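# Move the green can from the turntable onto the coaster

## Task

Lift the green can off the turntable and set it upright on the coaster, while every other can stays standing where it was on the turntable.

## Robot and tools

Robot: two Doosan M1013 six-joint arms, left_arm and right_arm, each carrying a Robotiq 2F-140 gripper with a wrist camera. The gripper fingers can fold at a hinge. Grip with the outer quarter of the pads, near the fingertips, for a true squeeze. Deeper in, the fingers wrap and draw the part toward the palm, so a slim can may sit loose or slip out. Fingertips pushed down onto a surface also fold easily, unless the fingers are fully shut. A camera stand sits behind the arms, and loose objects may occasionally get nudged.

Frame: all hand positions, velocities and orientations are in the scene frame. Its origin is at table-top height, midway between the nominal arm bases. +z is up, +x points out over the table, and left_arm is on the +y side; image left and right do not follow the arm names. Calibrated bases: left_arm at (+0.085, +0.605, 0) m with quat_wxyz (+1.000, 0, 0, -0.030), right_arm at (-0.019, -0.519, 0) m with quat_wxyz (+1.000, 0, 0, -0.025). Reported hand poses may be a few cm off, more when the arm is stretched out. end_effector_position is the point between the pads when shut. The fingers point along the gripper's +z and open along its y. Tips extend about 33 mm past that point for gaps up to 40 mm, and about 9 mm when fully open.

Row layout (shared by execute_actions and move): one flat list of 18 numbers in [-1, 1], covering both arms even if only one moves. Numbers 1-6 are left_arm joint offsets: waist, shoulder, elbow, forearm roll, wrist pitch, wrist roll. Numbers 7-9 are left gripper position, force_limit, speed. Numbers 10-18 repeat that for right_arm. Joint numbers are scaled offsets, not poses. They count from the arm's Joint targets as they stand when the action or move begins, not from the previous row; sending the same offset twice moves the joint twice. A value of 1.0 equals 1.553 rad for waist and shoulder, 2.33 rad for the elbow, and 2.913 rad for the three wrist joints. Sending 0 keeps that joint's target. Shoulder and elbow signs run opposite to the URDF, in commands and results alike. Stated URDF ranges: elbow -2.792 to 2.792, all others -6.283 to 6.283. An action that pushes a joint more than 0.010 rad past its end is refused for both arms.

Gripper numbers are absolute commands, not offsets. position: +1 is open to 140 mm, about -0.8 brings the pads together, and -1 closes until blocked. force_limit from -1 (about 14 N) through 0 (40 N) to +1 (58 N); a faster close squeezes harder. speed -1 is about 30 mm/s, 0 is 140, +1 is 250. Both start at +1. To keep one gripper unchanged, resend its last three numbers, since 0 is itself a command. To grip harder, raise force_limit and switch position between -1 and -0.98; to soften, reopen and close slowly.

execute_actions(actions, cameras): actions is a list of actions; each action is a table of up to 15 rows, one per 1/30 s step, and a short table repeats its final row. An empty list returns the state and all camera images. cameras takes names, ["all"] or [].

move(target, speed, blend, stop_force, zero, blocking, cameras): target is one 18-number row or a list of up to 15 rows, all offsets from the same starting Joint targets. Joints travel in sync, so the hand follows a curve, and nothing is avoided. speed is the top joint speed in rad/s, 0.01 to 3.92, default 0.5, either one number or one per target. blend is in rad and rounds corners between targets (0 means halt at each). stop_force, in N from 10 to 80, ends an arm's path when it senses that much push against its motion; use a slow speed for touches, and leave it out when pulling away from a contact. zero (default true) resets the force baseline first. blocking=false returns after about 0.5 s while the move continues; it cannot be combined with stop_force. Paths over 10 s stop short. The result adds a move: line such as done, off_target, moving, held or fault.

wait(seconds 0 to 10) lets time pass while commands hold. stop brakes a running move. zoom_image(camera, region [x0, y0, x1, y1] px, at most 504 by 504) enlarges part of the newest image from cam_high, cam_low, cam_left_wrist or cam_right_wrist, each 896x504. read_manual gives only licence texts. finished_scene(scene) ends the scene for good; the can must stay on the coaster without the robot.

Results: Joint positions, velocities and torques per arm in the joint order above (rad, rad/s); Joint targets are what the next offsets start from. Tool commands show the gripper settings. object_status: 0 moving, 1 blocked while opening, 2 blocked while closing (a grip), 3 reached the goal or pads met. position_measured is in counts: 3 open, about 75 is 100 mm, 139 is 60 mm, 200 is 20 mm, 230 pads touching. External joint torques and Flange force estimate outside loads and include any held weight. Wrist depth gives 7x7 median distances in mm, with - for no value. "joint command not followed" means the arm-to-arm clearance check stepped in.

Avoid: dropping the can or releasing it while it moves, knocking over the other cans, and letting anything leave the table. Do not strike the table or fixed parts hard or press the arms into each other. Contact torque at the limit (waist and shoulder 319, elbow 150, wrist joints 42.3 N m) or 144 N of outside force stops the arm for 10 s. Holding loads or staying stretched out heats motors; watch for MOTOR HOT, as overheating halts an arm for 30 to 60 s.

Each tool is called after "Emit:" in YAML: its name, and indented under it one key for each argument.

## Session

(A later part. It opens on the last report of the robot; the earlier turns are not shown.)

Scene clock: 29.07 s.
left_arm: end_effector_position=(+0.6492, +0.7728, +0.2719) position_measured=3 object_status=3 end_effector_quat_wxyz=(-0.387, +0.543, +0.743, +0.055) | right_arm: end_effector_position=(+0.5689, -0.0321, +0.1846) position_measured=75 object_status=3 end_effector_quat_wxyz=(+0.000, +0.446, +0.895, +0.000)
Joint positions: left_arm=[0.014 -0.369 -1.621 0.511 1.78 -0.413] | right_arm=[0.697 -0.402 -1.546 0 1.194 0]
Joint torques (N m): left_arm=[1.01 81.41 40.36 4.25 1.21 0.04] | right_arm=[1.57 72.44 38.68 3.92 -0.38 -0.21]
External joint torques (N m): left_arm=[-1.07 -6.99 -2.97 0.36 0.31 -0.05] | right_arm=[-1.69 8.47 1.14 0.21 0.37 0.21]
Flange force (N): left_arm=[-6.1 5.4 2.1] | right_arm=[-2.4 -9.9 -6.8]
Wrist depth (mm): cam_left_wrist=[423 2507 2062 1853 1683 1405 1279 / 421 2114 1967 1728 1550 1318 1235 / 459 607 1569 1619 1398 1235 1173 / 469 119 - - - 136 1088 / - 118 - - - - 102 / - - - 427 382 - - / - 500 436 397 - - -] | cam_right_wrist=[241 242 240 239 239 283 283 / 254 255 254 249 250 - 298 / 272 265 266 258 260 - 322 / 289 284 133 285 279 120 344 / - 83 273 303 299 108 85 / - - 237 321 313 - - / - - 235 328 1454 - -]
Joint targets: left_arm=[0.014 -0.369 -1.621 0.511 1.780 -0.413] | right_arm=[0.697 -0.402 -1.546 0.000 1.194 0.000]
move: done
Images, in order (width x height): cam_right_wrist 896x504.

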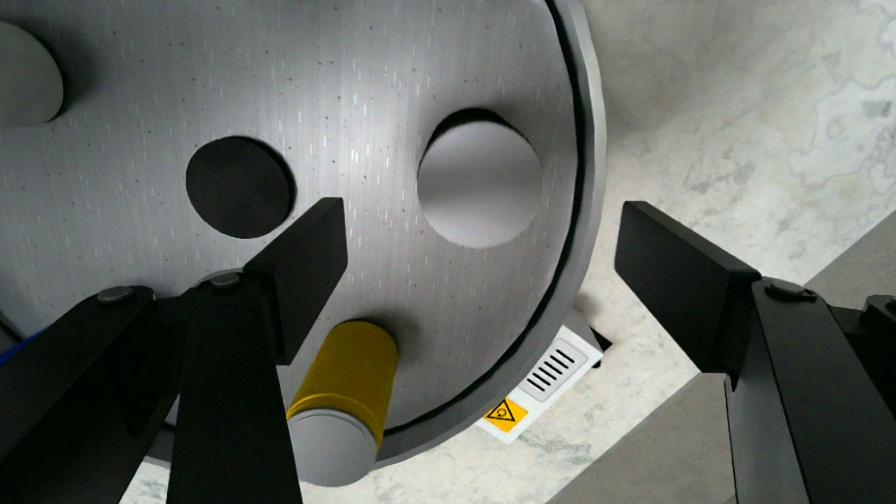

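Emit:
wait:
  seconds: 5.5
  cameras: ["cam_right_wrist"]

Emit:
wait:
  seconds: 0.2
  cameras: ["cam_right_wrist"]

Scene clock: 35.00 s.
left_arm: end_effector_position=(+0.6492, +0.7728, +0.2719) position_measured=3 object_status=3 end_effector_quat_wxyz=(-0.387, +0.543, +0.743, +0.055) | right_arm: end_effector_position=(+0.5689, -0.0321, +0.1846) position_measured=75 object_status=3 end_effector_quat_wxyz=(+0.000, +0.446, +0.895, +0.000)
Joint positions: left_arm=[0.014 -0.369 -1.621 0.511 1.78 -0.413] | right_arm=[0.697 -0.402 -1.546 0 1.194 0]
Joint torques (N m): left_arm=[0.67 81.25 40.2 4.32 1.2 0.02] | right_arm=[1.66 72.22 38.72 3.91 -0.35 -0.19]
External joint torques (N m): left_arm=[-0.75 -6.6 -2.78 0.3 0.32 -0.03] | right_arm=[-1.46 9.55 1.31 0.24 0.34 0.19]
Flange force (N): left_arm=[-5.4 5.2 2.1] | right_arm=[-2.2 -11.2 -7.6]
Wrist depth (mm): cam_left_wrist=[423 2483 2131 1840 1639 - 1285 / 426 2243 1983 1705 1522 1390 1230 / 463 651 - 1608 1382 1279 1157 / 468 120 - - - 136 1093 / - 119 - 426 420 - 102 / - - - 405 391 - - / - - - - - - -] | cam_right_wrist=[241 241 240 239 238 - 280 / 257 257 254 253 251 305 300 / 272 266 266 238 266 321 318 / 285 284 154 192 268 138 341 / - 83 300 304 300 108 85 / - - 284 319 386 82 - / - - 316 - 1517 - -]
Joint targets: left_arm=[0.014 -0.369 -1.621 0.511 1.780 -0.413] | right_arm=[0.697 -0.402 -1.546 0.000 1.194 0.000]
Tool commands: left_gripper/position=+1.0 left_gripper/force_limit=+1.0 left_gripper/speed=+1.0 right_gripper/position=+0.43 right_gripper/force_limit=-0.1 right_gripper/speed=+0.0
wait: 5.50 s; at rest from the start
Images, in order (width x height): cam_right_wrist 896x504.

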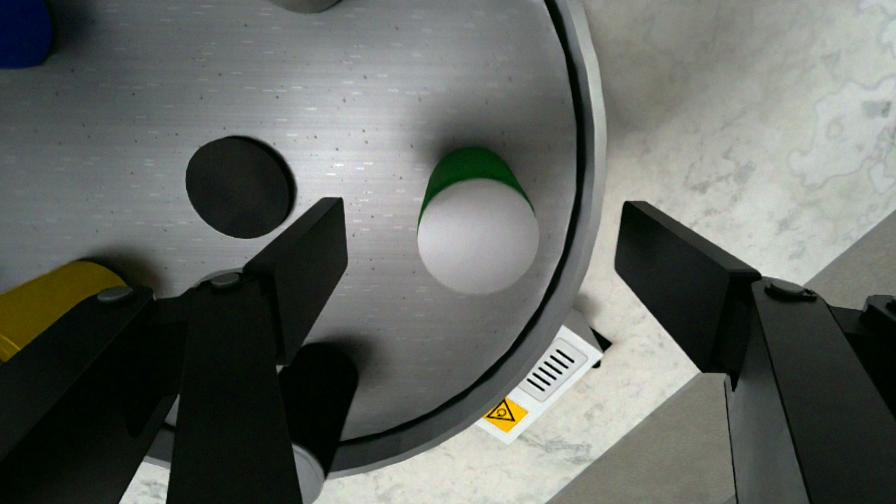

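Scene clock: 35.20 s.
left_arm: end_effector_position=(+0.6492, +0.7728, +0.2719) position_measured=3 object_status=3 end_effector_quat_wxyz=(-0.387, +0.543, +0.743, +0.055) | right_arm: end_effector_position=(+0.5689, -0.0321, +0.1846) position_measured=75 object_status=3 end_effector_quat_wxyz=(+0.000, +0.446, +0.895, +0.000)
Joint positions: left_arm=[0.014 -0.369 -1.621 0.511 1.78 -0.413] | right_arm=[0.697 -0.402 -1.546 0 1.194 0]
Joint torques (N m): left_arm=[1.06 81.33 40.42 4.37 1.22 -0.01] | right_arm=[1.58 72.11 38.67 3.94 -0.37 -0.2]
External joint torques (N m): left_arm=[-1.06 -6.92 -3.05 0.23 0.3 -0.01] | right_arm=[-1.44 9.55 1.31 0.22 0.37 0.2]
Flange force (N): left_arm=[-6.1 5.1 2.3] | right_arm=[-2.1 -11.2 -7.7]
Wrist depth (mm): cam_left_wrist=[422 2507 2243 1853 1639 1445 1279 / 425 2131 1983 1661 1513 1360 1224 / 454 - - 1579 1375 1285 1168 / 467 118 - - 429 136 1075 / - 119 - - - - 102 / - - - - 373 342 - / - 475 473 - - 329 -] | cam_right_wrist=[243 244 240 240 239 - - / 256 255 255 249 251 300 297 / 274 264 264 178 265 312 315 / 291 283 154 290 279 138 1246 / - 83 296 305 300 107 85 / - - 259 320 - - - / - - 238 422 1480 - -]
Joint targets: left_arm=[0.014 -0.369 -1.621 0.511 1.780 -0.413] | right_arm=[0.697 -0.402 -1.546 0.000 1.194 0.000]
Tool commands: left_gripper/position=+1.0 left_gripper/force_limit=+1.0 left_gripper/speed=+1.0 right_gripper/position=+0.43 right_gripper/force_limit=-0.1 right_gripper/speed=+0.0
wait: 0.20 s; at rest by 0.17 s
Images, in order (width x height): cam_right_wrist 896x504.

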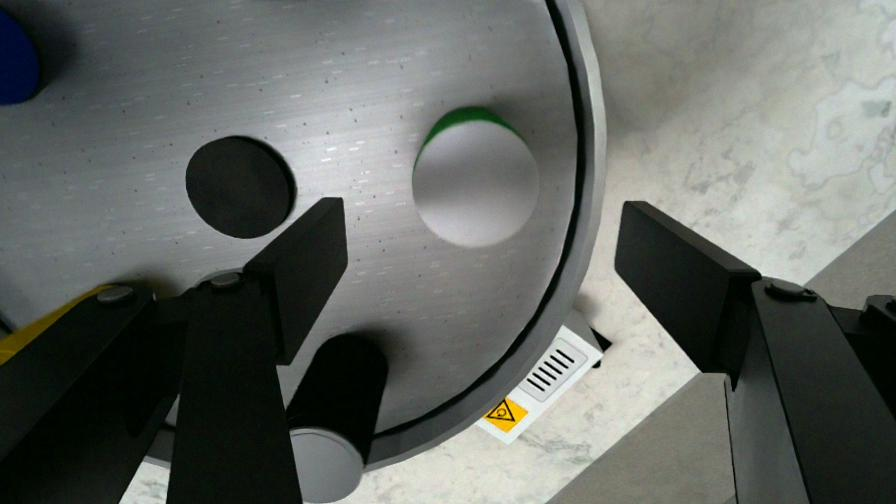

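Emit:
move:
  target: [0,0,0,0,0,0,1,1,1,0,0.00077,-0.00073,0,-0.0002,0,0.3,-0.1,-0.8]
  speed: 0.1

Scene clock: 39.03 s.
left_arm: end_effector_position=(+0.6492, +0.7728, +0.2719) position_measured=3 object_status=3 end_effector_quat_wxyz=(-0.387, +0.543, +0.743, +0.055) | right_arm: end_effector_position=(+0.5683, -0.0326, +0.1846) position_measured=91 object_status=3 end_effector_quat_wxyz=(+0.000, +0.446, +0.895, +0.000)
Joint positions: left_arm=[0.014 -0.369 -1.621 0.511 1.78 -0.413] | right_arm=[0.697 -0.401 -1.548 0 1.193 0]
Joint torques (N m): left_arm=[1.06 81.54 40.33 4.32 1.2 0.07] | right_arm=[1.51 72.13 38.63 3.91 -0.37 -0.2]
External joint torques (N m): left_arm=[-1.32 -7.35 -3.03 0.29 0.32 -0.09] | right_arm=[-1.47 8.65 1.13 0.22 0.37 0.19]
Flange force (N): left_arm=[-6.7 5.6 1.9] | right_arm=[-2.1 -10.2 -6.9]
Wrist depth (mm): cam_left_wrist=[423 2507 2114 1880 1579 1390 1339 / 423 551 1952 1764 1531 1353 1168 / 460 - - 1629 1445 1266 1184 / 469 119 - - - 137 1079 / - 118 - 423 - 146 102 / - - - - 374 - - / - - - - 356 - -] | cam_right_wrist=[243 242 164 240 234 281 - / 257 255 253 253 253 - - / 265 265 265 264 263 326 311 / 290 283 136 283 279 116 1335 / - 87 136 225 301 107 85 / - - 326 219 383 - - / - - 335 - 418 - -]
Joint targets: left_arm=[0.014 -0.369 -1.621 0.511 1.780 -0.413] | right_arm=[0.697 -0.401 -1.548 0.000 1.193 0.000]
move: done

Emit:
wait:
  seconds: 3.28

Emit:
move:
  target:
    - [0,0,0,0,0,0,1,1,1,0.03728,0.00483,-0.00476,0,-0.00124,0,0.3,-0.1,-0.8]
    - [0,0,0,0,0,0,1,1,1,0.06079,0.01391,-0.01378,0,-0.0036,0,0.3,-0.1,-0.8]
    - [0,0,0,0,0,0,1,1,1,0.08265,0.02743,-0.02691,0,-0.0069,0,0.3,-0.1,-0.8]
    - [0,0,0,0,0,0,1,1,1,0.10222,0.04488,-0.04356,0,-0.01092,0,0.3,-0.1,-0.8]
    - [0,0,0,0,0,0,1,1,1,0.12121,0.07431,-0.06245,0,-0.01033,0,0.3,-0.1,-0.8]
    - [0,0,0,0,0,0,1,1,1,0.12968,0.10798,-0.05863,0,0.01068,0,0.3,-0.1,-0.8]
    - [0,0,0,0,0,0,1,1,1,0.13483,0.15119,-0.01953,0,0.06498,0,0.3,-0.1,-0.8]
    - [0,0,0,0,0,0,1,1,1,0.13651,0.1624,0.01837,0,0.10127,0,0.3,-0.1,-0.8]
  speed: [0.148,0.142,0.132,0.151,0.152,0.227,0.316,0.26]
  blend: [0.015,0.012,0.012,0.012,0.015,0.02,0.02,0]
  blocking: false
  cameras: ["cam_right_wrist"]

Emit:
wait:
  seconds: 0.3
  cameras: ["cam_right_wrist"]

Emit:
wait:
  seconds: 0.3
  cameras: ["cam_right_wrist"]

Emit:
wait:
  seconds: 0.3
  cameras: ["cam_right_wrist"]

Emit:
wait:
  seconds: 0.4

Emit:
wait:
  seconds: 0.5

Scene clock: 42.63 s.
left_arm: end_effector_position=(+0.6492, +0.7728, +0.2719) position_measured=3 object_status=3 end_effector_quat_wxyz=(-0.387, +0.543, +0.743, +0.055) | right_arm: end_effector_position=(+0.5683, -0.0326, +0.1846) position_measured=91 object_status=3 end_effector_quat_wxyz=(+0.000, +0.446, +0.895, +0.000)
Joint positions: left_arm=[0.014 -0.369 -1.621 0.511 1.78 -0.413] | right_arm=[0.697 -0.401 -1.548 0 1.193 0]
Joint torques (N m): left_arm=[0.94 81.55 40.27 4.34 1.26 0.01] | right_arm=[1.69 71.95 38.78 3.92 -0.39 -0.18]
External joint torques (N m): left_arm=[-0.83 -6.94 -2.9 0.27 0.27 -0.03] | right_arm=[-1.71 8.88 1.04 0.22 0.38 0.18]
Flange force (N): left_arm=[-5.8 5.5 2.2] | right_arm=[-2.5 -10.8 -7.0]
Wrist depth (mm): cam_left_wrist=[422 2483 2096 1867 1588 1421 1305 / 424 2224 2046 1705 1453 1332 1218 / 458 - - 1531 1390 1266 1168 / 470 119 - - 432 136 1079 / - 118 - - - 146 101 / - - - - - 351 - / - - 439 - - - -] | cam_right_wrist=[241 241 241 240 230 - 287 / 256 255 254 253 251 - - / 272 264 266 231 266 320 316 / 281 283 136 192 268 120 341 / - 87 136 307 297 107 85 / - - 318 322 382 - - / - - 337 414 - - -]
Joint targets: left_arm=[0.014 -0.369 -1.621 0.511 1.780 -0.413] | right_arm=[0.697 -0.401 -1.548 0.000 1.193 0.000]
Tool commands: left_gripper/position=+1.0 left_gripper/force_limit=+1.0 left_gripper/speed=+1.0 right_gripper/position=+0.3 right_gripper/force_limit=-0.1 right_gripper/speed=-0.8
wait: 3.30 s; at rest from the start

Scene clock: 43.13 s.
left_arm: end_effector_position=(+0.6492, +0.7728, +0.2719) position_measured=3 object_status=3 end_effector_quat_wxyz=(-0.387, +0.543, +0.743, +0.055) | right_arm: end_effector_position=(+0.5327, -0.0017, +0.1845) position_measured=91 object_status=3 end_effector_quat_wxyz=(+0.000, +0.418, +0.908, +0.000) end_effector_velocity=(-0.095, +0.061, +0.000) end_effector_angular_velocity=(+0.002, -0.001, +0.143)
Joint positions: left_arm=[0.014 -0.369 -1.621 0.511 1.78 -0.413] | right_arm=[0.759 -0.392 -1.562 0 1.189 0]
Joint velocities: left_arm=[within noise] | right_arm=[0.143 0.042 -0.06 0 -0.021 0]
Joint torques (N m): left_arm=[0.9 81.37 40.31 4.33 1.2 0.05] | right_arm=[2.22 71.03 37.44 3.87 -0.09 -0.18]
External joint torques (N m): left_arm=[-0.74 -6.38 -2.77 0.29 0.33 -0.07] | right_arm=[-2.05 10.44 2.18 0.24 0.12 0.18]
Flange force (N): left_arm=[-5.4 4.9 2.1] | right_arm=[-3.0 -10.8 -8.8]
Wrist depth (mm): cam_left_wrist=[421 2483 2243 1801 1588 1405 1272 / 421 2114 2014 1694 1504 1360 1184 / 460 - - 1608 1405 1279 1142 / 468 118 - - 422 136 1052 / - 119 - - - - 102 / - - - - - - - / - - 426 - - 328 -] | cam_right_wrist=[244 174 240 237 228 290 284 / 254 258 254 253 249 301 302 / 270 268 266 265 263 - - / 289 283 136 290 282 106 332 / - 87 136 303 297 107 85 / - - 281 319 326 - - / - - - 324 419 - -]
Joint targets: left_arm=[0.014 -0.369 -1.621 0.511 1.780 -0.413] | right_arm=[0.768 -0.388 -1.566 0.000 1.187 0.000]
Tool commands: left_gripper/position=+1.0 left_gripper/force_limit=+1.0 left_gripper/speed=+1.0 right_gripper/position=+0.3 right_gripper/force_limit=-0.1 right_gripper/speed=-0.8
move: running; path passed 0 of 8 targets; right_arm: the wrist pitch is farthest, 0.299 rad from its target
Images, in order (width x height): cam_right_wrist 896x504.

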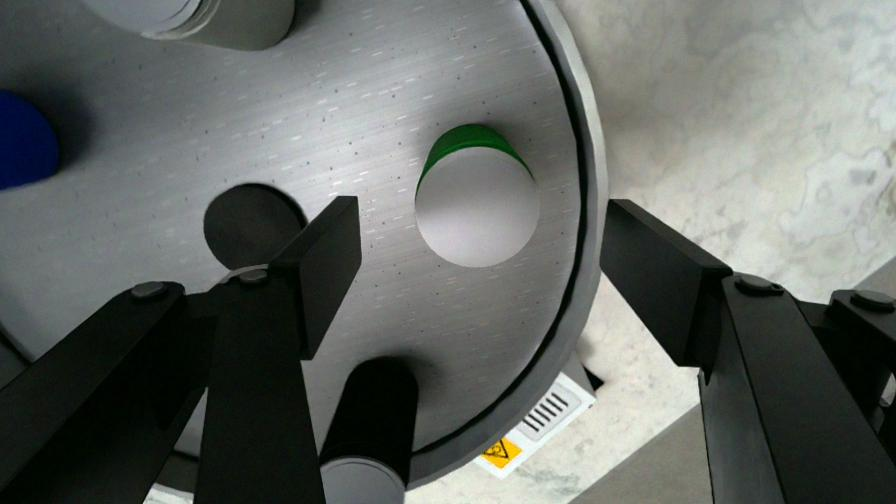

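Scene clock: 43.43 s.
left_arm: end_effector_position=(+0.6492, +0.7728, +0.2719) position_measured=3 object_status=3 end_effector_quat_wxyz=(-0.387, +0.543, +0.743, +0.055) | right_arm: end_effector_position=(+0.5019, +0.0128, +0.1842) position_measured=91 object_status=3 end_effector_quat_wxyz=(+0.000, +0.399, +0.917, +0.000) end_effector_velocity=(-0.109, +0.033, -0.001) end_effector_angular_velocity=(-0.001, +0.000, +0.134)
Joint positions: left_arm=[0.014 -0.369 -1.621 0.511 1.78 -0.413] | right_arm=[0.8 -0.374 -1.588 0 1.18 0]
Joint velocities: left_arm=[within noise] | right_arm=[0.133 0.077 -0.113 0 -0.035 -0.001]
Joint torques (N m): left_arm=[1.36 81.64 40.25 4.32 1.24 0.03] | right_arm=[3.01 71.42 38.95 3.88 -0.43 -0.2]
External joint torques (N m): left_arm=[-1.5 -7.71 -3 0.27 0.27 -0.05] | right_arm=[-3.35 7.67 0.51 0.2 0.45 0.2]
Flange force (N): left_arm=[-7.0 6.1 1.7] | right_arm=[-4.7 -10.0 -6.0]
Wrist depth (mm): cam_left_wrist=[426 2483 2131 1867 1629 1461 1305 / 423 2205 1967 1752 1522 1375 1224 / 460 - - 1579 1413 1260 1168 / 468 118 - - - 136 1088 / - 118 - - - - 101 / - - - 409 406 - - / - - 436 398 - 324 -] | cam_right_wrist=[161 181 240 238 - - - / 257 192 253 252 251 - - / 271 270 269 185 261 321 - / 281 277 135 288 281 107 334 / - 87 136 303 299 86 85 / - - 324 314 327 - - / - - 345 257 407 - -]
Joint targets: left_arm=[0.014 -0.369 -1.621 0.511 1.780 -0.413] | right_arm=[0.809 -0.369 -1.595 0.000 1.178 0.000]
Tool commands: left_gripper/position=+1.0 left_gripper/force_limit=+1.0 left_gripper/speed=+1.0 right_gripper/position=+0.3 right_gripper/force_limit=-0.1 right_gripper/speed=-0.8
earlier move: running; path passed 2 of 8 targets; right_arm: the wrist pitch is farthest, 0.308 rad from its target
wait: 0.30 s; no rest
Images, in order (width x height): cam_right_wrist 896x504.

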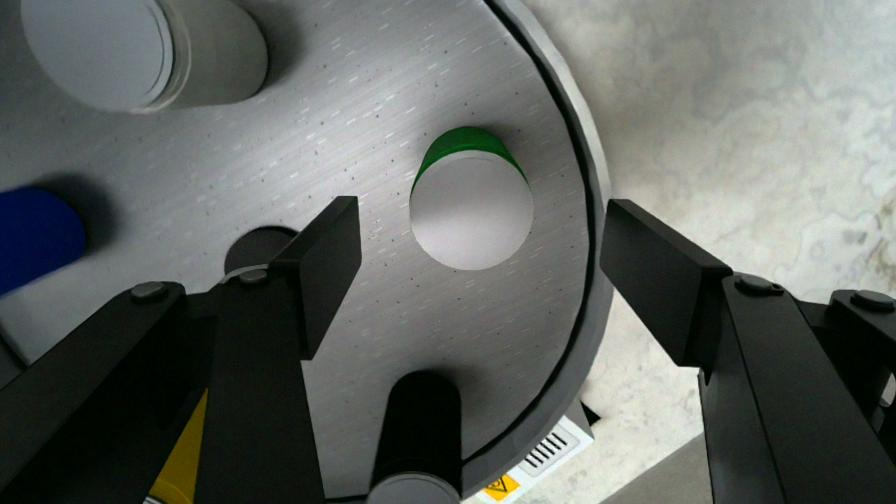

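Scene clock: 43.73 s.
left_arm: end_effector_position=(+0.6492, +0.7728, +0.2719) position_measured=3 object_status=3 end_effector_quat_wxyz=(-0.387, +0.543, +0.743, +0.055) | right_arm: end_effector_position=(+0.4685, +0.0193, +0.1839) position_measured=91 object_status=3 end_effector_quat_wxyz=(+0.000, +0.382, +0.924, +0.000) end_effector_velocity=(-0.113, +0.007, -0.001) end_effector_angular_velocity=(+0.000, +0.001, +0.117)
Joint positions: left_arm=[0.014 -0.369 -1.621 0.511 1.78 -0.413] | right_arm=[0.838 -0.347 -1.626 0 1.168 0]
Joint velocities: left_arm=[within noise] | right_arm=[0.117 0.104 -0.149 0.001 -0.044 0]
Joint torques (N m): left_arm=[0.97 81.55 40.41 4.32 1.16 -0.03] | right_arm=[2.8 67.09 37.61 3.85 -0.52 -0.19]
External joint torques (N m): left_arm=[-1.01 -6.83 -2.99 0.29 0.37 0.02] | right_arm=[-2.91 8.36 1.7 0.23 0.52 0.19]
Flange force (N): left_arm=[-5.9 5.1 2.1] | right_arm=[-4.2 -8.6 -8.0]
Wrist depth (mm): cam_left_wrist=[426 2459 2114 1827 1608 1487 1305 / 424 693 2062 1683 1522 1353 1212 / 460 625 - 1639 1413 1279 1162 / 470 119 - - - 136 1102 / - 118 - - - 135 101 / - - 458 419 385 - - / - - 440 372 - - -] | cam_right_wrist=[239 236 240 239 282 - - / 170 194 254 249 253 - 299 / 271 269 268 185 242 - 315 / 288 283 136 189 279 116 336 / - 87 136 303 301 107 85 / - - 327 315 318 - - / - - 350 262 336 - -]
Joint targets: left_arm=[0.014 -0.369 -1.621 0.511 1.780 -0.413] | right_arm=[0.846 -0.340 -1.636 0.000 1.165 0.000]
Tool commands: left_gripper/position=+1.0 left_gripper/force_limit=+1.0 left_gripper/speed=+1.0 right_gripper/position=+0.3 right_gripper/force_limit=-0.1 right_gripper/speed=-0.8
earlier move: running; path passed 3 of 8 targets; right_arm: the wrist pitch is farthest, 0.320 rad from its target
wait: 0.30 s; no rest
Images, in order (width x height): cam_right_wrist 896x504.

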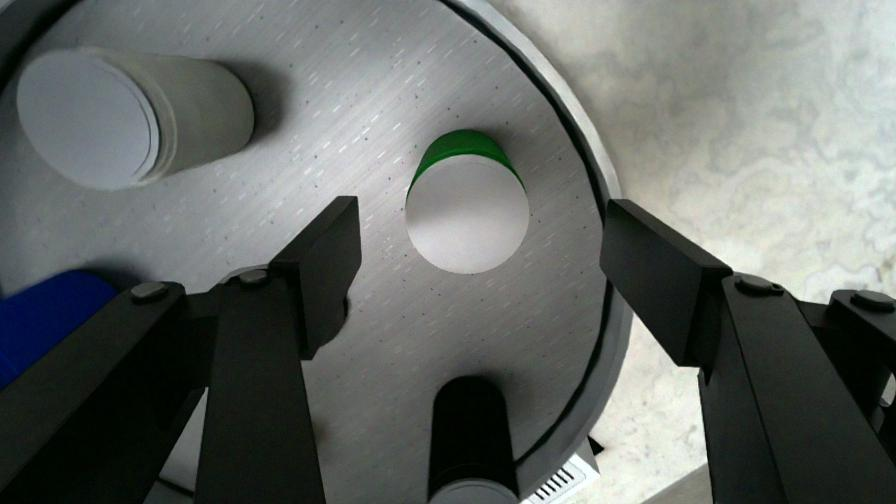

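Scene clock: 44.03 s.
left_arm: end_effector_position=(+0.6492, +0.7728, +0.2719) position_measured=3 object_status=3 end_effector_quat_wxyz=(-0.387, +0.543, +0.743, +0.055) | right_arm: end_effector_position=(+0.4350, +0.0175, +0.1884) position_measured=91 object_status=3 end_effector_quat_wxyz=(+0.000, +0.367, +0.930, +0.000) end_effector_velocity=(-0.111, -0.020, +0.031) end_effector_angular_velocity=(+0.001, -0.001, +0.096)
Joint positions: left_arm=[0.014 -0.369 -1.621 0.511 1.78 -0.413] | right_arm=[0.87 -0.309 -1.67 0 1.162 0]
Joint velocities: left_arm=[within noise] | right_arm=[0.096 0.15 -0.144 0 0.004 0]
Joint torques (N m): left_arm=[0.93 81.49 40.39 4.31 1.16 -0.02] | right_arm=[1.2 61.86 37.99 3.86 -0.37 -0.22]
External joint torques (N m): left_arm=[-0.96 -7.56 -3.17 0.28 0.35 0] | right_arm=[-1.24 10.02 1.27 0.21 0.38 0.22]
Flange force (N): left_arm=[-6.3 5.9 2.3] | right_arm=[-2.1 -12.1 -8.5]
Wrist depth (mm): cam_left_wrist=[425 2436 2224 1650 1629 1413 1292 / 425 2062 1998 1579 1513 1360 1206 / 458 - - 1672 1478 1266 1173 / 470 118 - - - 136 1075 / - 118 - 451 - - 101 / - - - 404 388 350 - / - - - 403 370 315 -] | cam_right_wrist=[227 242 242 243 - 273 - / 254 253 255 253 255 - 300 / 183 215 270 183 265 317 318 / 193 283 136 192 284 109 - / - 87 136 304 302 107 85 / - - 326 321 305 90 - / - - 341 353 259 - -]
Joint targets: left_arm=[0.014 -0.369 -1.621 0.511 1.780 -0.413] | right_arm=[0.877 -0.299 -1.680 0.000 1.163 0.000]
Tool commands: left_gripper/position=+1.0 left_gripper/force_limit=+1.0 left_gripper/speed=+1.0 right_gripper/position=+0.3 right_gripper/force_limit=-0.1 right_gripper/speed=-0.8
earlier move: running; path passed 4 of 8 targets; right_arm: the wrist pitch is farthest, 0.326 rad from its target
wait: 0.30 s; no rest
Images, in order (width x height): cam_right_wrist 896x504.

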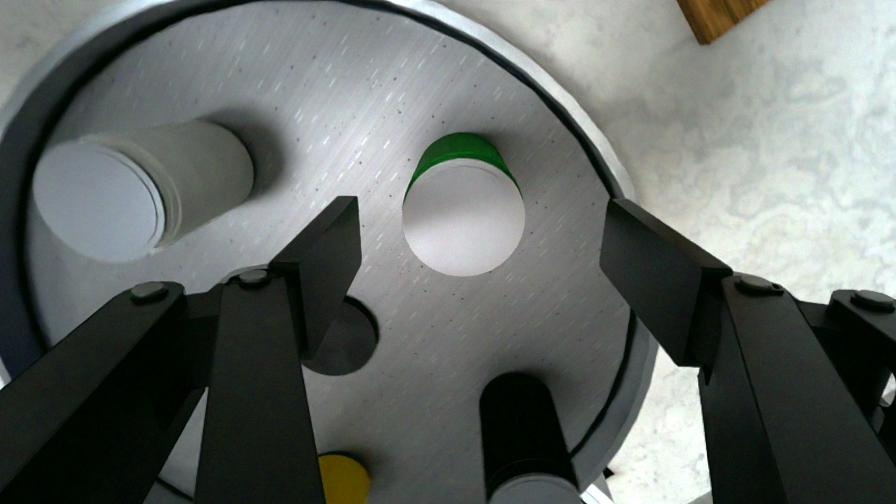

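Scene clock: 44.43 s.
left_arm: end_effector_position=(+0.6492, +0.7728, +0.2719) position_measured=3 object_status=3 end_effector_quat_wxyz=(-0.387, +0.543, +0.743, +0.055) | right_arm: end_effector_position=(+0.4005, +0.0068, +0.2291) position_measured=91 object_status=3 end_effector_quat_wxyz=(+0.000, +0.354, +0.935, +0.000) end_effector_velocity=(-0.061, -0.028, +0.159) end_effector_angular_velocity=(+0.000, -0.001, +0.041)
Joint positions: left_arm=[0.014 -0.369 -1.621 0.511 1.78 -0.413] | right_arm=[0.897 -0.239 -1.684 0 1.218 0]
Joint velocities: left_arm=[within noise] | right_arm=[0.041 0.18 0.073 -0.001 0.253 0]
Joint torques (N m): left_arm=[1.03 81.64 40.23 4.27 1.22 0] | right_arm=[0.9 54.81 41.07 4.1 -0.98 -0.21]
External joint torques (N m): left_arm=[-0.96 -7.27 -2.83 0.34 0.3 -0.01] | right_arm=[-2.11 10.15 0.99 0.22 0.88 0.21]
Flange force (N): left_arm=[-6.0 6.0 1.9] | right_arm=[-3.5 -13.2 -8.4]
Wrist depth (mm): cam_left_wrist=[426 2436 2243 1814 1639 1445 1312 / 425 2114 1952 1728 1487 1339 1248 / 457 - - 1550 1445 1279 1179 / 470 118 - - - 136 1084 / - 118 - - - 146 101 / - - - - 364 346 - / - - - - 362 326 -] | cam_right_wrist=[315 311 265 270 312 304 297 / - 281 280 280 284 - - / 290 294 294 211 293 348 344 / 318 227 135 314 312 358 - / - 88 136 334 330 107 85 / - - 361 359 290 - - / - - 377 375 383 - -]
Joint targets: left_arm=[0.014 -0.369 -1.621 0.511 1.780 -0.413] | right_arm=[0.899 -0.228 -1.677 0.000 1.237 0.000]
Tool commands: left_gripper/position=+1.0 left_gripper/force_limit=+1.0 left_gripper/speed=+1.0 right_gripper/position=+0.3 right_gripper/force_limit=-0.1 right_gripper/speed=-0.8
earlier move: running; path passed 5 of 8 targets; right_arm: the wrist pitch is farthest, 0.270 rad from its target
wait: 0.40 s; no rest

Scene clock: 44.93 s.
left_arm: end_effector_position=(+0.6492, +0.7728, +0.2719) position_measured=3 object_status=3 end_effector_quat_wxyz=(-0.387, +0.543, +0.743, +0.055) | right_arm: end_effector_position=(+0.3839, -0.0030, +0.3204) position_measured=91 object_status=3 end_effector_quat_wxyz=(+0.000, +0.350, +0.937, +0.000) end_effector_velocity=(-0.030, -0.022, +0.180) end_effector_angular_velocity=(+0.000, -0.002, +0.014)
Joint positions: left_arm=[0.014 -0.369 -1.621 0.511 1.78 -0.413] | right_arm=[0.906 -0.171 -1.599 0 1.372 0]
Joint velocities: left_arm=[within noise] | right_arm=[0.013 0.114 0.193 -0.002 0.305 0]
Joint torques (N m): left_arm=[0.99 81.91 40.28 4.3 1.19 0.01] | right_arm=[0.69 48.18 40.66 4.05 -0.33 -0.21]
External joint torques (N m): left_arm=[-0.99 -7.32 -2.87 0.31 0.34 -0.03] | right_arm=[-1.53 8.25 0.97 0.25 0.25 0.22]
Flange force (N): left_arm=[-6.1 6.0 1.8] | right_arm=[-2.6 -11.2 -4.4]
Wrist depth (mm): cam_left_wrist=[424 2583 2186 1867 1588 1461 1398 / 425 2096 1952 1716 1513 1360 1235 / 458 - - 1541 1453 1292 1173 / 467 118 - - - 136 1066 / - 119 - 440 - - 102 / - - - - - 356 - / - - - - - - -] | cam_right_wrist=[400 394 396 390 - 380 379 / - 413 366 359 366 - 413 / 444 376 374 383 374 440 - / 470 410 135 409 393 116 440 / - 88 137 435 442 107 85 / - - 454 459 454 - - / - - 476 499 564 - -]
Joint targets: left_arm=[0.014 -0.369 -1.621 0.511 1.780 -0.413] | right_arm=[0.907 -0.165 -1.585 0.000 1.392 0.000]
Tool commands: left_gripper/position=+1.0 left_gripper/force_limit=+1.0 left_gripper/speed=+1.0 right_gripper/position=+0.3 right_gripper/force_limit=-0.1 right_gripper/speed=-0.8
earlier move: running; path passed 6 of 8 targets; right_arm: the wrist pitch is farthest, 0.116 rad from its target
wait: 0.50 s; no rest

Emit:
wait:
  seconds: 0

Scene clock: 45.77 s.
left_arm: end_effector_position=(+0.6492, +0.7728, +0.2719) position_measured=3 object_status=3 end_effector_quat_wxyz=(-0.387, +0.543, +0.743, +0.055) | right_arm: end_effector_position=(+0.3792, -0.0052, +0.3870) position_measured=91 object_status=3 end_effector_quat_wxyz=(+0.000, +0.348, +0.937, +0.000)
Joint positions: left_arm=[0.014 -0.369 -1.621 0.511 1.78 -0.413] | right_arm=[0.909 -0.149 -1.505 0 1.488 0]
Joint torques (N m): left_arm=[0.96 81.24 40.17 4.32 1.24 0.07] | right_arm=[1.75 50 41.49 4.24 -0.39 -0.19]
External joint torques (N m): left_arm=[-1.02 -7.19 -2.99 0.26 0.28 -0.08] | right_arm=[-1.8 8.52 1.32 0.2 0.38 0.19]
Flange force (N): left_arm=[-6.3 5.6 2.2] | right_arm=[-3.1 -11.2 -4.0]
Wrist depth (mm): cam_left_wrist=[426 2583 2243 1894 1672 1437 1305 / 426 2079 1937 1728 1496 1346 1195 / 459 - - 1661 1429 1285 1152 / 470 119 - 488 - 136 1079 / - 118 - 443 - - 101 / - 526 - 433 372 - - / - - 427 - - 323 -] | cam_right_wrist=[- - 469 - - 460 489 / - - 455 446 458 - - / - - 467 472 458 - - / - - 136 498 499 107 - / - 88 136 534 514 107 85 / - - 571 563 554 - - / - - - - 1708 - -]
Joint targets: left_arm=[0.014 -0.369 -1.621 0.511 1.780 -0.413] | right_arm=[0.909 -0.149 -1.505 0.000 1.488 0.000]
Tool commands: left_gripper/position=+1.0 left_gripper/force_limit=+1.0 left_gripper/speed=+1.0 right_gripper/position=+0.3 right_gripper/force_limit=-0.1 right_gripper/speed=-0.8
earlier move: done

Emit:
move:
  target:
    - [0,0,0,0,0,0,1,1,1,-0.13677,-0.14036,0.01369,0,-0.06402,0,0.3,-0.1,-0.8]
    - [0,0,0,0,0,0,1,1,1,-0.13677,-0.17317,-0.03055,0,-0.1169,0,0.3,-0.1,-0.8]
  speed: [0.4,0.25]
  blend: [0.01,0]
  cameras: ["cam_right_wrist", "cam_low"]

Scene clock: 47.50 s.
left_arm: end_effector_position=(+0.6492, +0.7728, +0.2719) position_measured=3 object_status=3 end_effector_quat_wxyz=(-0.387, +0.543, +0.743, +0.055) | right_arm: end_effector_position=(+0.5684, -0.0330, +0.1572) position_measured=91 object_status=3 end_effector_quat_wxyz=(+0.000, +0.446, +0.895, +0.000)
Joint positions: left_arm=[0.014 -0.369 -1.621 0.511 1.78 -0.413] | right_arm=[0.697 -0.418 -1.576 0 1.148 0]
Joint torques (N m): left_arm=[1.32 81.46 40.35 4.34 1.23 0.02] | right_arm=[1.64 72.96 37.96 3.83 -0.4 -0.18]
External joint torques (N m): left_arm=[-1.11 -6.74 -2.91 0.28 0.3 -0.03] | right_arm=[-1.71 9.57 1.32 0.25 0.39 0.19]
Flange force (N): left_arm=[-6.0 5.0 2.1] | right_arm=[-2.5 -10.9 -8.3]
Wrist depth (mm): cam_left_wrist=[426 2436 2224 1880 1608 1445 1298 / 426 2167 1937 1694 1496 1368 1212 / 455 - - 1672 1413 1305 1201 / 468 119 - - - 136 117 / - 119 - 461 393 136 102 / - - - - - - - / - - 438 - - - -] | cam_right_wrist=[218 221 215 214 213 - - / 227 228 229 224 226 268 - / 246 236 239 158 209 - - / 258 252 136 164 159 117 - / - 87 137 270 268 107 85 / - - 256 291 278 - - / - - 287 303 - - -]
Joint targets: left_arm=[0.014 -0.369 -1.621 0.511 1.780 -0.413] | right_arm=[0.697 -0.418 -1.576 0.000 1.148 0.000]
move: done
Images, in order (width x height): cam_low 896x504, cam_right_wrist 896x504.

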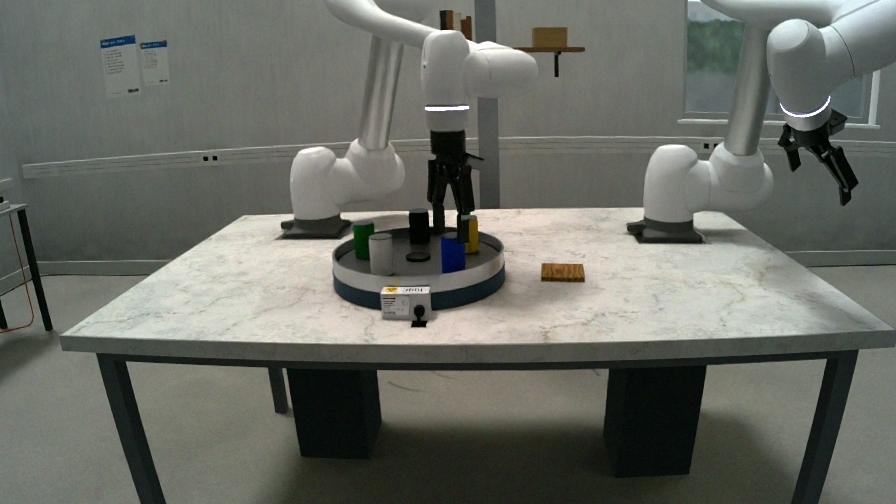

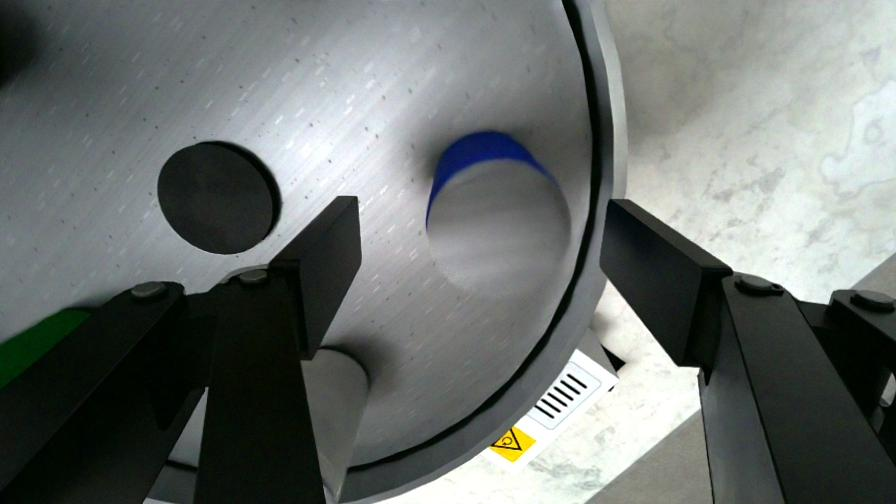

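Emit:
move:
  target: [0,0,0,0,0,0,1,1,1,0,-0.001,-0.00109,0,-0.0014,0,0.3,-0.1,-0.8]
  speed: 0.1

Scene clock: 48.97 s.
left_arm: end_effector_position=(+0.6492, +0.7728, +0.2719) position_measured=3 object_status=3 end_effector_quat_wxyz=(-0.387, +0.543, +0.743, +0.055) | right_arm: end_effector_position=(+0.5683, -0.0330, +0.1548) position_measured=91 object_status=3 end_effector_quat_wxyz=(+0.000, +0.446, +0.895, +0.000)
Joint positions: left_arm=[0.014 -0.369 -1.621 0.511 1.78 -0.413] | right_arm=[0.697 -0.419 -1.579 0 1.144 0]
Joint torques (N m): left_arm=[1.25 81.58 40.24 4.29 1.19 0.04] | right_arm=[1.43 73.02 37.98 3.81 -0.38 -0.22]
External joint torques (N m): left_arm=[-1.01 -6.81 -2.82 0.32 0.34 -0.05] | right_arm=[-1.24 9.17 1.05 0.25 0.38 0.22]
Flange force (N): left_arm=[-5.9 5.3 1.9] | right_arm=[-1.8 -10.9 -7.8]
Wrist depth (mm): cam_left_wrist=[423 2507 2224 1867 1629 1445 1285 / 425 2046 1967 1728 1513 1346 1206 / 458 671 556 1672 1398 1292 1157 / 469 120 - - - 136 1084 / - 118 - 446 - - 101 / - - - - - - - / - - - 391 364 320 -] | cam_right_wrist=[216 215 214 212 212 260 253 / 227 227 227 225 223 - - / 244 234 235 199 236 - - / 256 245 135 157 245 107 - / - 87 118 269 265 107 85 / - - 258 287 277 - - / - - 233 299 376 - -]
Joint targets: left_arm=[0.014 -0.369 -1.621 0.511 1.780 -0.413] | right_arm=[0.697 -0.419 -1.579 0.000 1.144 0.000]
move: done

Emit:
wait:
  seconds: 1.1

Emit:
move:
  target:
    - [0,0,0,0,0,0,1,1,1,0.03954,0.00631,-0.00627,0,-0.00165,0,-1,-0.1,-0.8]
    - [0,0,0,0,0,0,1,1,1,0.0624,0.01739,-0.01712,0,-0.00446,0,-1,-0.1,-0.8]
    - [0,0,0,0,0,0,1,1,1,0.08287,0.03226,-0.03163,0,-0.0081,0,-1,-0.1,-0.8]
    - [0,0,0,0,0,0,1,1,1,0.10103,0.0508,-0.04927,0,-0.01232,0,-1,-0.1,-0.8]
    - [0,0,0,0,0,0,1,1,1,0.11861,0.08081,-0.06845,0,-0.01167,0,-1,-0.1,-0.8]
    - [0,0,0,0,0,0,1,1,1,0.12646,0.11545,-0.06476,0,0.00975,0,-1,-0.1,-0.8]
    - [0,0,0,0,0,0,1,1,1,0.13097,0.16027,-0.02489,0,0.06553,0,-1,-0.1,-0.8]
    - [0,0,0,0,0,0,1,1,1,0.132,0.1716,0.013,0,0.10192,0,-1,-0.1,-0.8]
  speed: [0.157,0.138,0.131,0.159,0.155,0.231,0.325,0.265]
  blend: [0.015,0.012,0.012,0.012,0.015,0.02,0.02,0]
  blocking: false
  cameras: ["cam_right_wrist"]

Emit:
wait:
  seconds: 0.5
  cameras: ["cam_right_wrist"]

Emit:
wait:
  seconds: 0.5
  cameras: ["cam_right_wrist"]

Emit:
wait:
  seconds: 1.7
  cameras: ["cam_right_wrist", "cam_low", "cam_high"]

Scene clock: 50.37 s.
left_arm: end_effector_position=(+0.6492, +0.7728, +0.2719) position_measured=3 object_status=3 end_effector_quat_wxyz=(-0.387, +0.543, +0.743, +0.055) | right_arm: end_effector_position=(+0.5683, -0.0330, +0.1548) position_measured=91 object_status=3 end_effector_quat_wxyz=(+0.000, +0.446, +0.895, +0.000)
Joint positions: left_arm=[0.014 -0.369 -1.621 0.511 1.78 -0.413] | right_arm=[0.697 -0.419 -1.579 0 1.144 0]
Joint torques (N m): left_arm=[0.78 81.26 40.36 4.3 1.18 -0.01] | right_arm=[1.51 72.89 37.96 3.81 -0.35 -0.2]
External joint torques (N m): left_arm=[-0.93 -6.54 -2.97 0.31 0.35 0] | right_arm=[-1.35 9.24 1.06 0.24 0.34 0.2]
Flange force (N): left_arm=[-5.6 4.8 2.3] | right_arm=[-2.0 -11.0 -7.8]
Wrist depth (mm): cam_left_wrist=[424 2459 1983 1880 1619 1429 1298 / 422 2167 1967 1728 1531 1339 1241 / 458 - - 1661 1437 1254 1152 / 469 118 - - 436 136 1035 / - 118 - 458 407 146 102 / - - - 408 - - - / - 475 445 400 354 - -] | cam_right_wrist=[214 214 213 213 211 - - / 231 226 226 224 224 - 278 / 238 234 236 232 236 - - / 260 246 136 247 161 116 309 / - 87 137 275 257 107 85 / - - 283 285 272 - - / - - 304 296 - - -]
Joint targets: left_arm=[0.014 -0.369 -1.621 0.511 1.780 -0.413] | right_arm=[0.697 -0.419 -1.579 0.000 1.144 0.000]
Tool commands: left_gripper/position=+1.0 left_gripper/force_limit=+1.0 left_gripper/speed=+1.0 right_gripper/position=+0.3 right_gripper/force_limit=-0.1 right_gripper/speed=-0.8
wait: 1.10 s; at rest from the start

Scene clock: 50.87 s.
left_arm: end_effector_position=(+0.6492, +0.7728, +0.2719) position_measured=3 object_status=3 end_effector_quat_wxyz=(-0.387, +0.543, +0.743, +0.055) | right_arm: end_effector_position=(+0.5291, -0.0013, +0.1548) position_measured=126 object_status=0 end_effector_quat_wxyz=(+0.000, +0.416, +0.909, +0.000) end_effector_velocity=(-0.102, +0.057, +0.001) end_effector_angular_velocity=(+0.001, -0.001, +0.146)
Joint positions: left_arm=[0.014 -0.369 -1.621 0.511 1.78 -0.413] | right_arm=[0.762 -0.407 -1.597 0 1.138 0]
Joint velocities: left_arm=[within noise] | right_arm=[0.146 0.053 -0.076 0 -0.025 -0.001]
Joint torques (N m): left_arm=[1.12 81.31 40.25 4.27 1.22 0.01] | right_arm=[0.44 71.93 38.39 3.77 -0.54 -0.23]
External joint torques (N m): left_arm=[-1.04 -7.41 -3.05 0.31 0.3 -0.02] | right_arm=[-0.6 10.61 0.31 0.24 0.59 0.23]
Flange force (N): left_arm=[-6.3 5.9 2.2] | right_arm=[-1.2 -14.5 -8.5]
Wrist depth (mm): cam_left_wrist=[424 2532 2149 1840 1608 1421 1298 / 424 526 1998 1705 1513 1353 1230 / 453 - 1728 1608 1398 1266 1157 / 469 118 537 - 439 136 1079 / - 118 - - - 136 102 / - - - 395 - 339 - / - - - 414 373 333 -] | cam_right_wrist=[217 185 214 212 208 261 259 / 226 226 226 224 223 273 - / 242 239 238 158 212 290 - / 256 249 120 157 153 302 - / 269 82 121 269 267 85 90 / - 70 278 284 283 - - / - - - 294 - - -]
Joint targets: left_arm=[0.014 -0.369 -1.621 0.511 1.780 -0.413] | right_arm=[0.771 -0.403 -1.602 0.000 1.136 0.000]
Tool commands: left_gripper/position=+1.0 left_gripper/force_limit=+1.0 left_gripper/speed=+1.0 right_gripper/position=-1.0 right_gripper/force_limit=-0.1 right_gripper/speed=-0.8
move: running; path passed 0 of 8 targets; right_arm: the wrist pitch is farthest, 0.303 rad from its target
Images, in order (width x height): cam_right_wrist 896x504.

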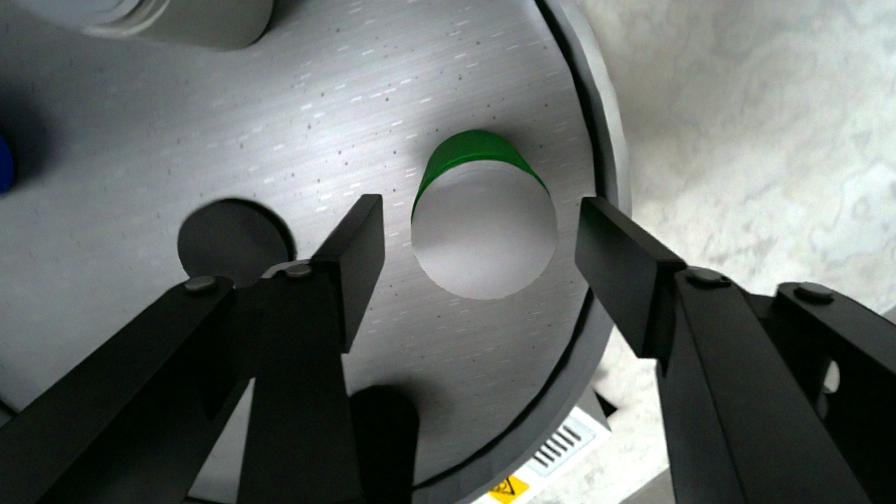

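Scene clock: 51.37 s.
left_arm: end_effector_position=(+0.6492, +0.7728, +0.2719) position_measured=3 object_status=3 end_effector_quat_wxyz=(-0.387, +0.543, +0.743, +0.055) | right_arm: end_effector_position=(+0.4753, +0.0141, +0.1548) position_measured=153 object_status=2 end_effector_quat_wxyz=(+0.000, +0.387, +0.922, +0.000) end_effector_velocity=(-0.111, +0.008, +0.000) end_effector_angular_velocity=(-0.001, +0.000, +0.116)
Joint positions: left_arm=[0.014 -0.369 -1.621 0.511 1.78 -0.413] | right_arm=[0.827 -0.367 -1.654 0 1.12 0]
Joint velocities: left_arm=[within noise] | right_arm=[0.115 0.102 -0.146 -0.001 -0.044 -0.001]
Joint torques (N m): left_arm=[1.15 81.53 40.36 4.36 1.19 0.04] | right_arm=[0.81 64.81 33.99 3.7 -0.29 -0.17]
External joint torques (N m): left_arm=[-0.99 -7.1 -3.01 0.24 0.33 -0.06] | right_arm=[-0.89 12.72 4.39 0.28 0.31 0.17]
Flange force (N): left_arm=[-6.2 5.5 2.2] | right_arm=[-1.4 -9.1 -13.8]
Wrist depth (mm): cam_left_wrist=[429 2583 2167 1853 1639 1470 1312 / 424 2186 2014 1705 1470 1487 1224 / 458 - - 1661 1478 1248 1142 / 464 119 - - - 136 1075 / - 118 - 440 - 135 102 / - - - - 386 354 - / - - - 400 357 - -] | cam_right_wrist=[151 212 216 213 192 - 259 / 143 184 227 223 222 274 271 / 243 240 239 153 231 289 289 / 255 254 247 155 154 297 326 / 253 74 - 269 268 87 320 / - 77 - 285 286 - - / - - - 252 308 - -]
Joint targets: left_arm=[0.014 -0.369 -1.621 0.511 1.780 -0.413] | right_arm=[0.833 -0.361 -1.663 0.000 1.117 0.000]
Tool commands: left_gripper/position=+1.0 left_gripper/force_limit=+1.0 left_gripper/speed=+1.0 right_gripper/position=-1.0 right_gripper/force_limit=-0.1 right_gripper/speed=-0.8
earlier move: running; path passed 2 of 8 targets; right_arm: the wrist pitch is farthest, 0.321 rad from its target
wait: 0.50 s; no rest
Images, in order (width x height): cam_right_wrist 896x504.

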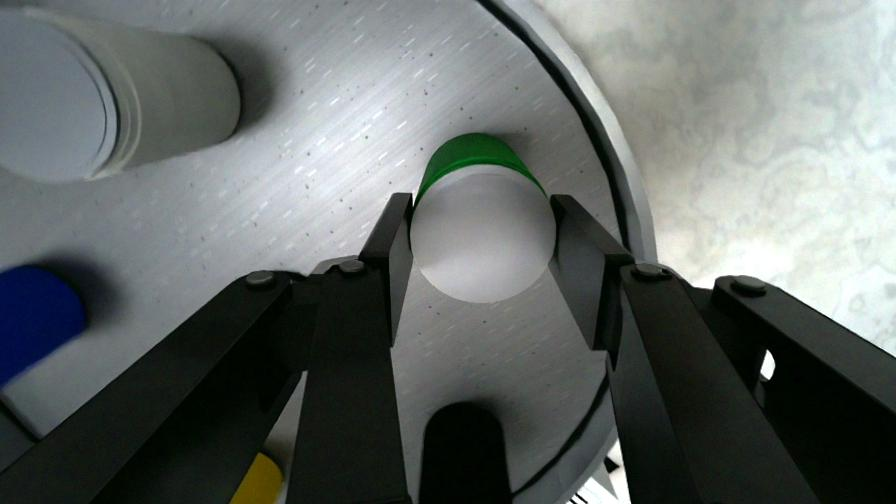

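Scene clock: 51.87 s.
left_arm: end_effector_position=(+0.6492, +0.7728, +0.2719) position_measured=3 object_status=3 end_effector_quat_wxyz=(-0.387, +0.543, +0.743, +0.055) | right_arm: end_effector_position=(+0.4208, +0.0080, +0.1633) position_measured=153 object_status=2 end_effector_quat_wxyz=(+0.000, +0.364, +0.931, +0.000) end_effector_velocity=(-0.103, -0.027, +0.043) end_effector_angular_velocity=(-0.004, +0.003, +0.085)
Joint positions: left_arm=[0.014 -0.369 -1.621 0.511 1.78 -0.413] | right_arm=[0.876 -0.302 -1.73 0 1.11 0]
Joint velocities: left_arm=[within noise] | right_arm=[0.084 0.156 -0.128 -0.001 0.033 0]
Joint torques (N m): left_arm=[1.01 81.77 40.31 4.34 1.16 -0.01] | right_arm=[0.02 64 39.58 3.91 -0.45 -0.22]
External joint torques (N m): left_arm=[-1.06 -7.13 -2.86 0.28 0.36 -0.01] | right_arm=[-0.87 7.83 0.37 0.21 0.42 0.23]
Flange force (N): left_arm=[-6.1 5.7 1.8] | right_arm=[-1.5 -10.5 -6.8]
Wrist depth (mm): cam_left_wrist=[422 2436 2114 1867 1569 1453 1132 / 421 2186 1967 1752 1413 1346 1201 / 439 - - 1579 1413 1260 1147 / 468 120 - - - 136 1079 / - 118 - - 398 - 102 / - - 460 - 400 - - / - - - 385 - 334 -] | cam_right_wrist=[202 220 218 216 263 - 261 / 232 230 230 228 228 284 272 / 188 214 243 159 238 289 290 / 164 208 252 157 132 229 313 / 277 74 - 275 273 87 - / - 77 - 293 - - - / - - - 315 - - -]
Joint targets: left_arm=[0.014 -0.369 -1.621 0.511 1.780 -0.413] | right_arm=[0.881 -0.292 -1.735 0.000 1.114 0.000]
Tool commands: left_gripper/position=+1.0 left_gripper/force_limit=+1.0 left_gripper/speed=+1.0 right_gripper/position=-1.0 right_gripper/force_limit=-0.1 right_gripper/speed=-0.8
earlier move: running; path passed 4 of 8 targets; right_arm: the wrist pitch is farthest, 0.331 rad from its target
wait: 0.50 s; no rest
Images, in order (width x height): cam_right_wrist 896x504.

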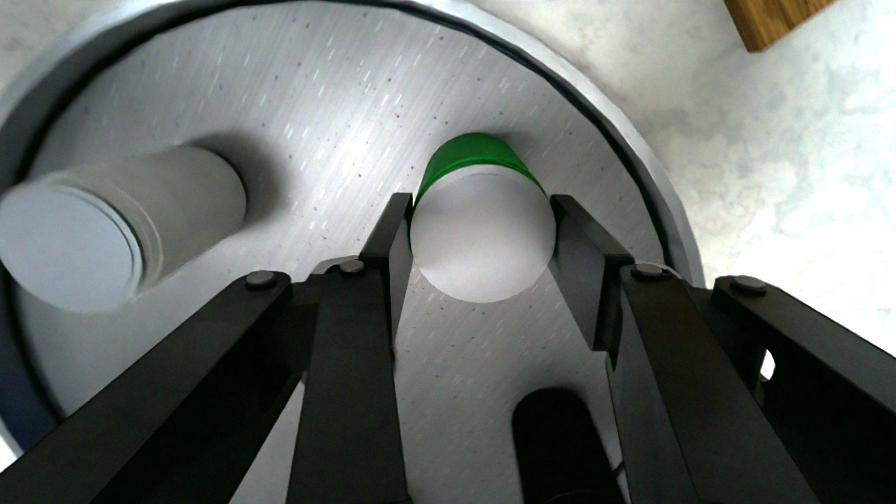

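Scene clock: 53.33 s.
left_arm: end_effector_position=(+0.6492, +0.7728, +0.2719) position_measured=3 object_status=3 end_effector_quat_wxyz=(-0.387, +0.543, +0.743, +0.055) | right_arm: end_effector_position=(+0.3828, -0.0084, +0.3602) position_measured=153 object_status=2 end_effector_quat_wxyz=(+0.000, +0.352, +0.936, +0.000)
Joint positions: left_arm=[0.014 -0.369 -1.621 0.511 1.78 -0.413] | right_arm=[0.902 -0.153 -1.548 0 1.441 0]
Joint torques (N m): left_arm=[1.04 81.57 40.33 4.31 1.21 0.06] | right_arm=[1.37 51.2 42.23 4.19 -0.38 -0.2]
External joint torques (N m): left_arm=[-0.75 -7.32 -3.01 0.29 0.3 -0.08] | right_arm=[-1.26 7.63 0.38 0.24 0.37 0.2]
Flange force (N): left_arm=[-6.0 5.9 2.3] | right_arm=[-2.2 -11.4 -2.9]
Wrist depth (mm): cam_left_wrist=[423 2557 2114 1814 1588 1461 1285 / 427 2224 2014 1716 1470 1368 1206 / 460 - - 1661 1405 1266 1168 / 470 118 - - - 136 1066 / - 118 - - - - 102 / - - 465 - 386 - - / - - 446 - - - -] | cam_right_wrist=[- - 433 447 455 435 454 / 483 495 428 421 423 468 453 / 503 506 450 158 423 493 - / 532 529 465 156 132 522 526 / 583 74 - 504 130 87 1489 / - 77 - 526 - - - / - - - 662 - - -]
Joint targets: left_arm=[0.014 -0.369 -1.621 0.511 1.780 -0.413] | right_arm=[0.902 -0.153 -1.548 0.000 1.441 0.000]
Tool commands: left_gripper/position=+1.0 left_gripper/force_limit=+1.0 left_gripper/speed=+1.0 right_gripper/position=-1.0 right_gripper/force_limit=-0.1 right_gripper/speed=-0.8
earlier move: done
wait: 1.47 of 1.7 s (the move ended)
Images, in order (width x height): cam_high 896x504, cam_low 896x504, cam_right_wrist 896x504.

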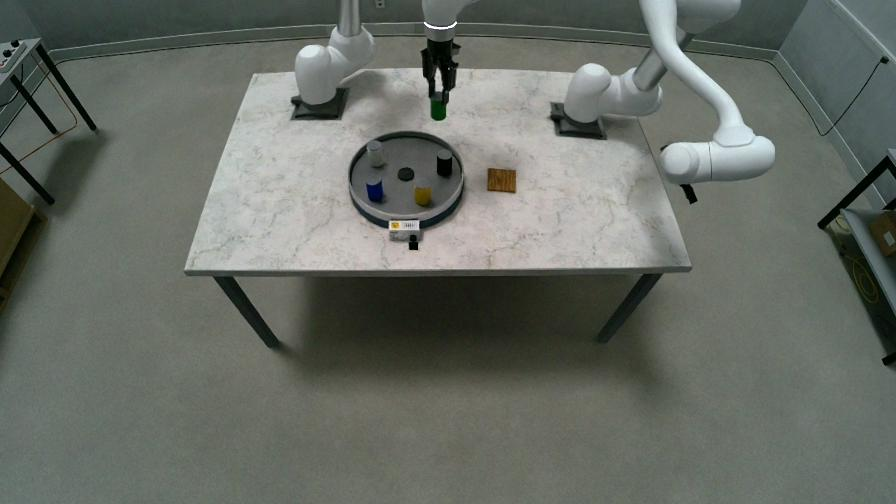

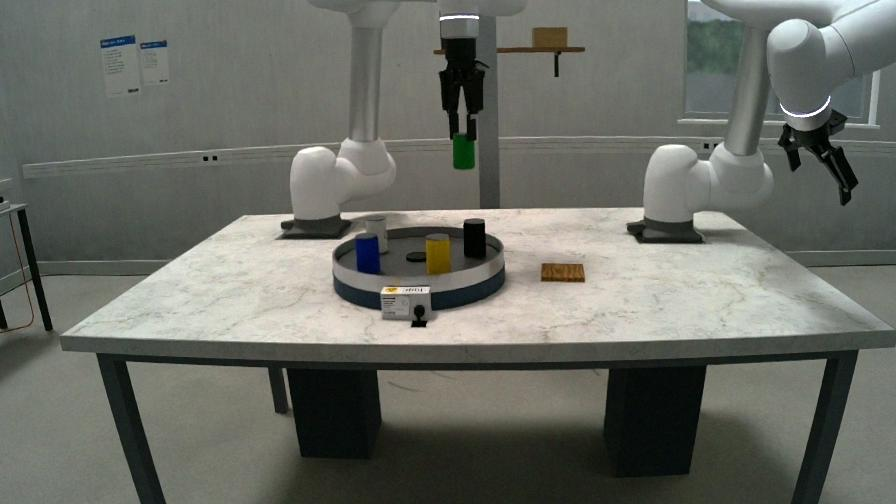

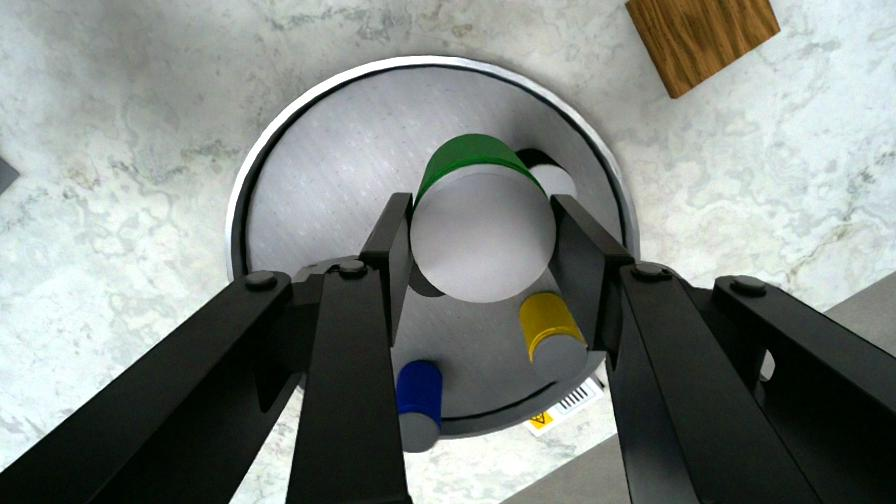

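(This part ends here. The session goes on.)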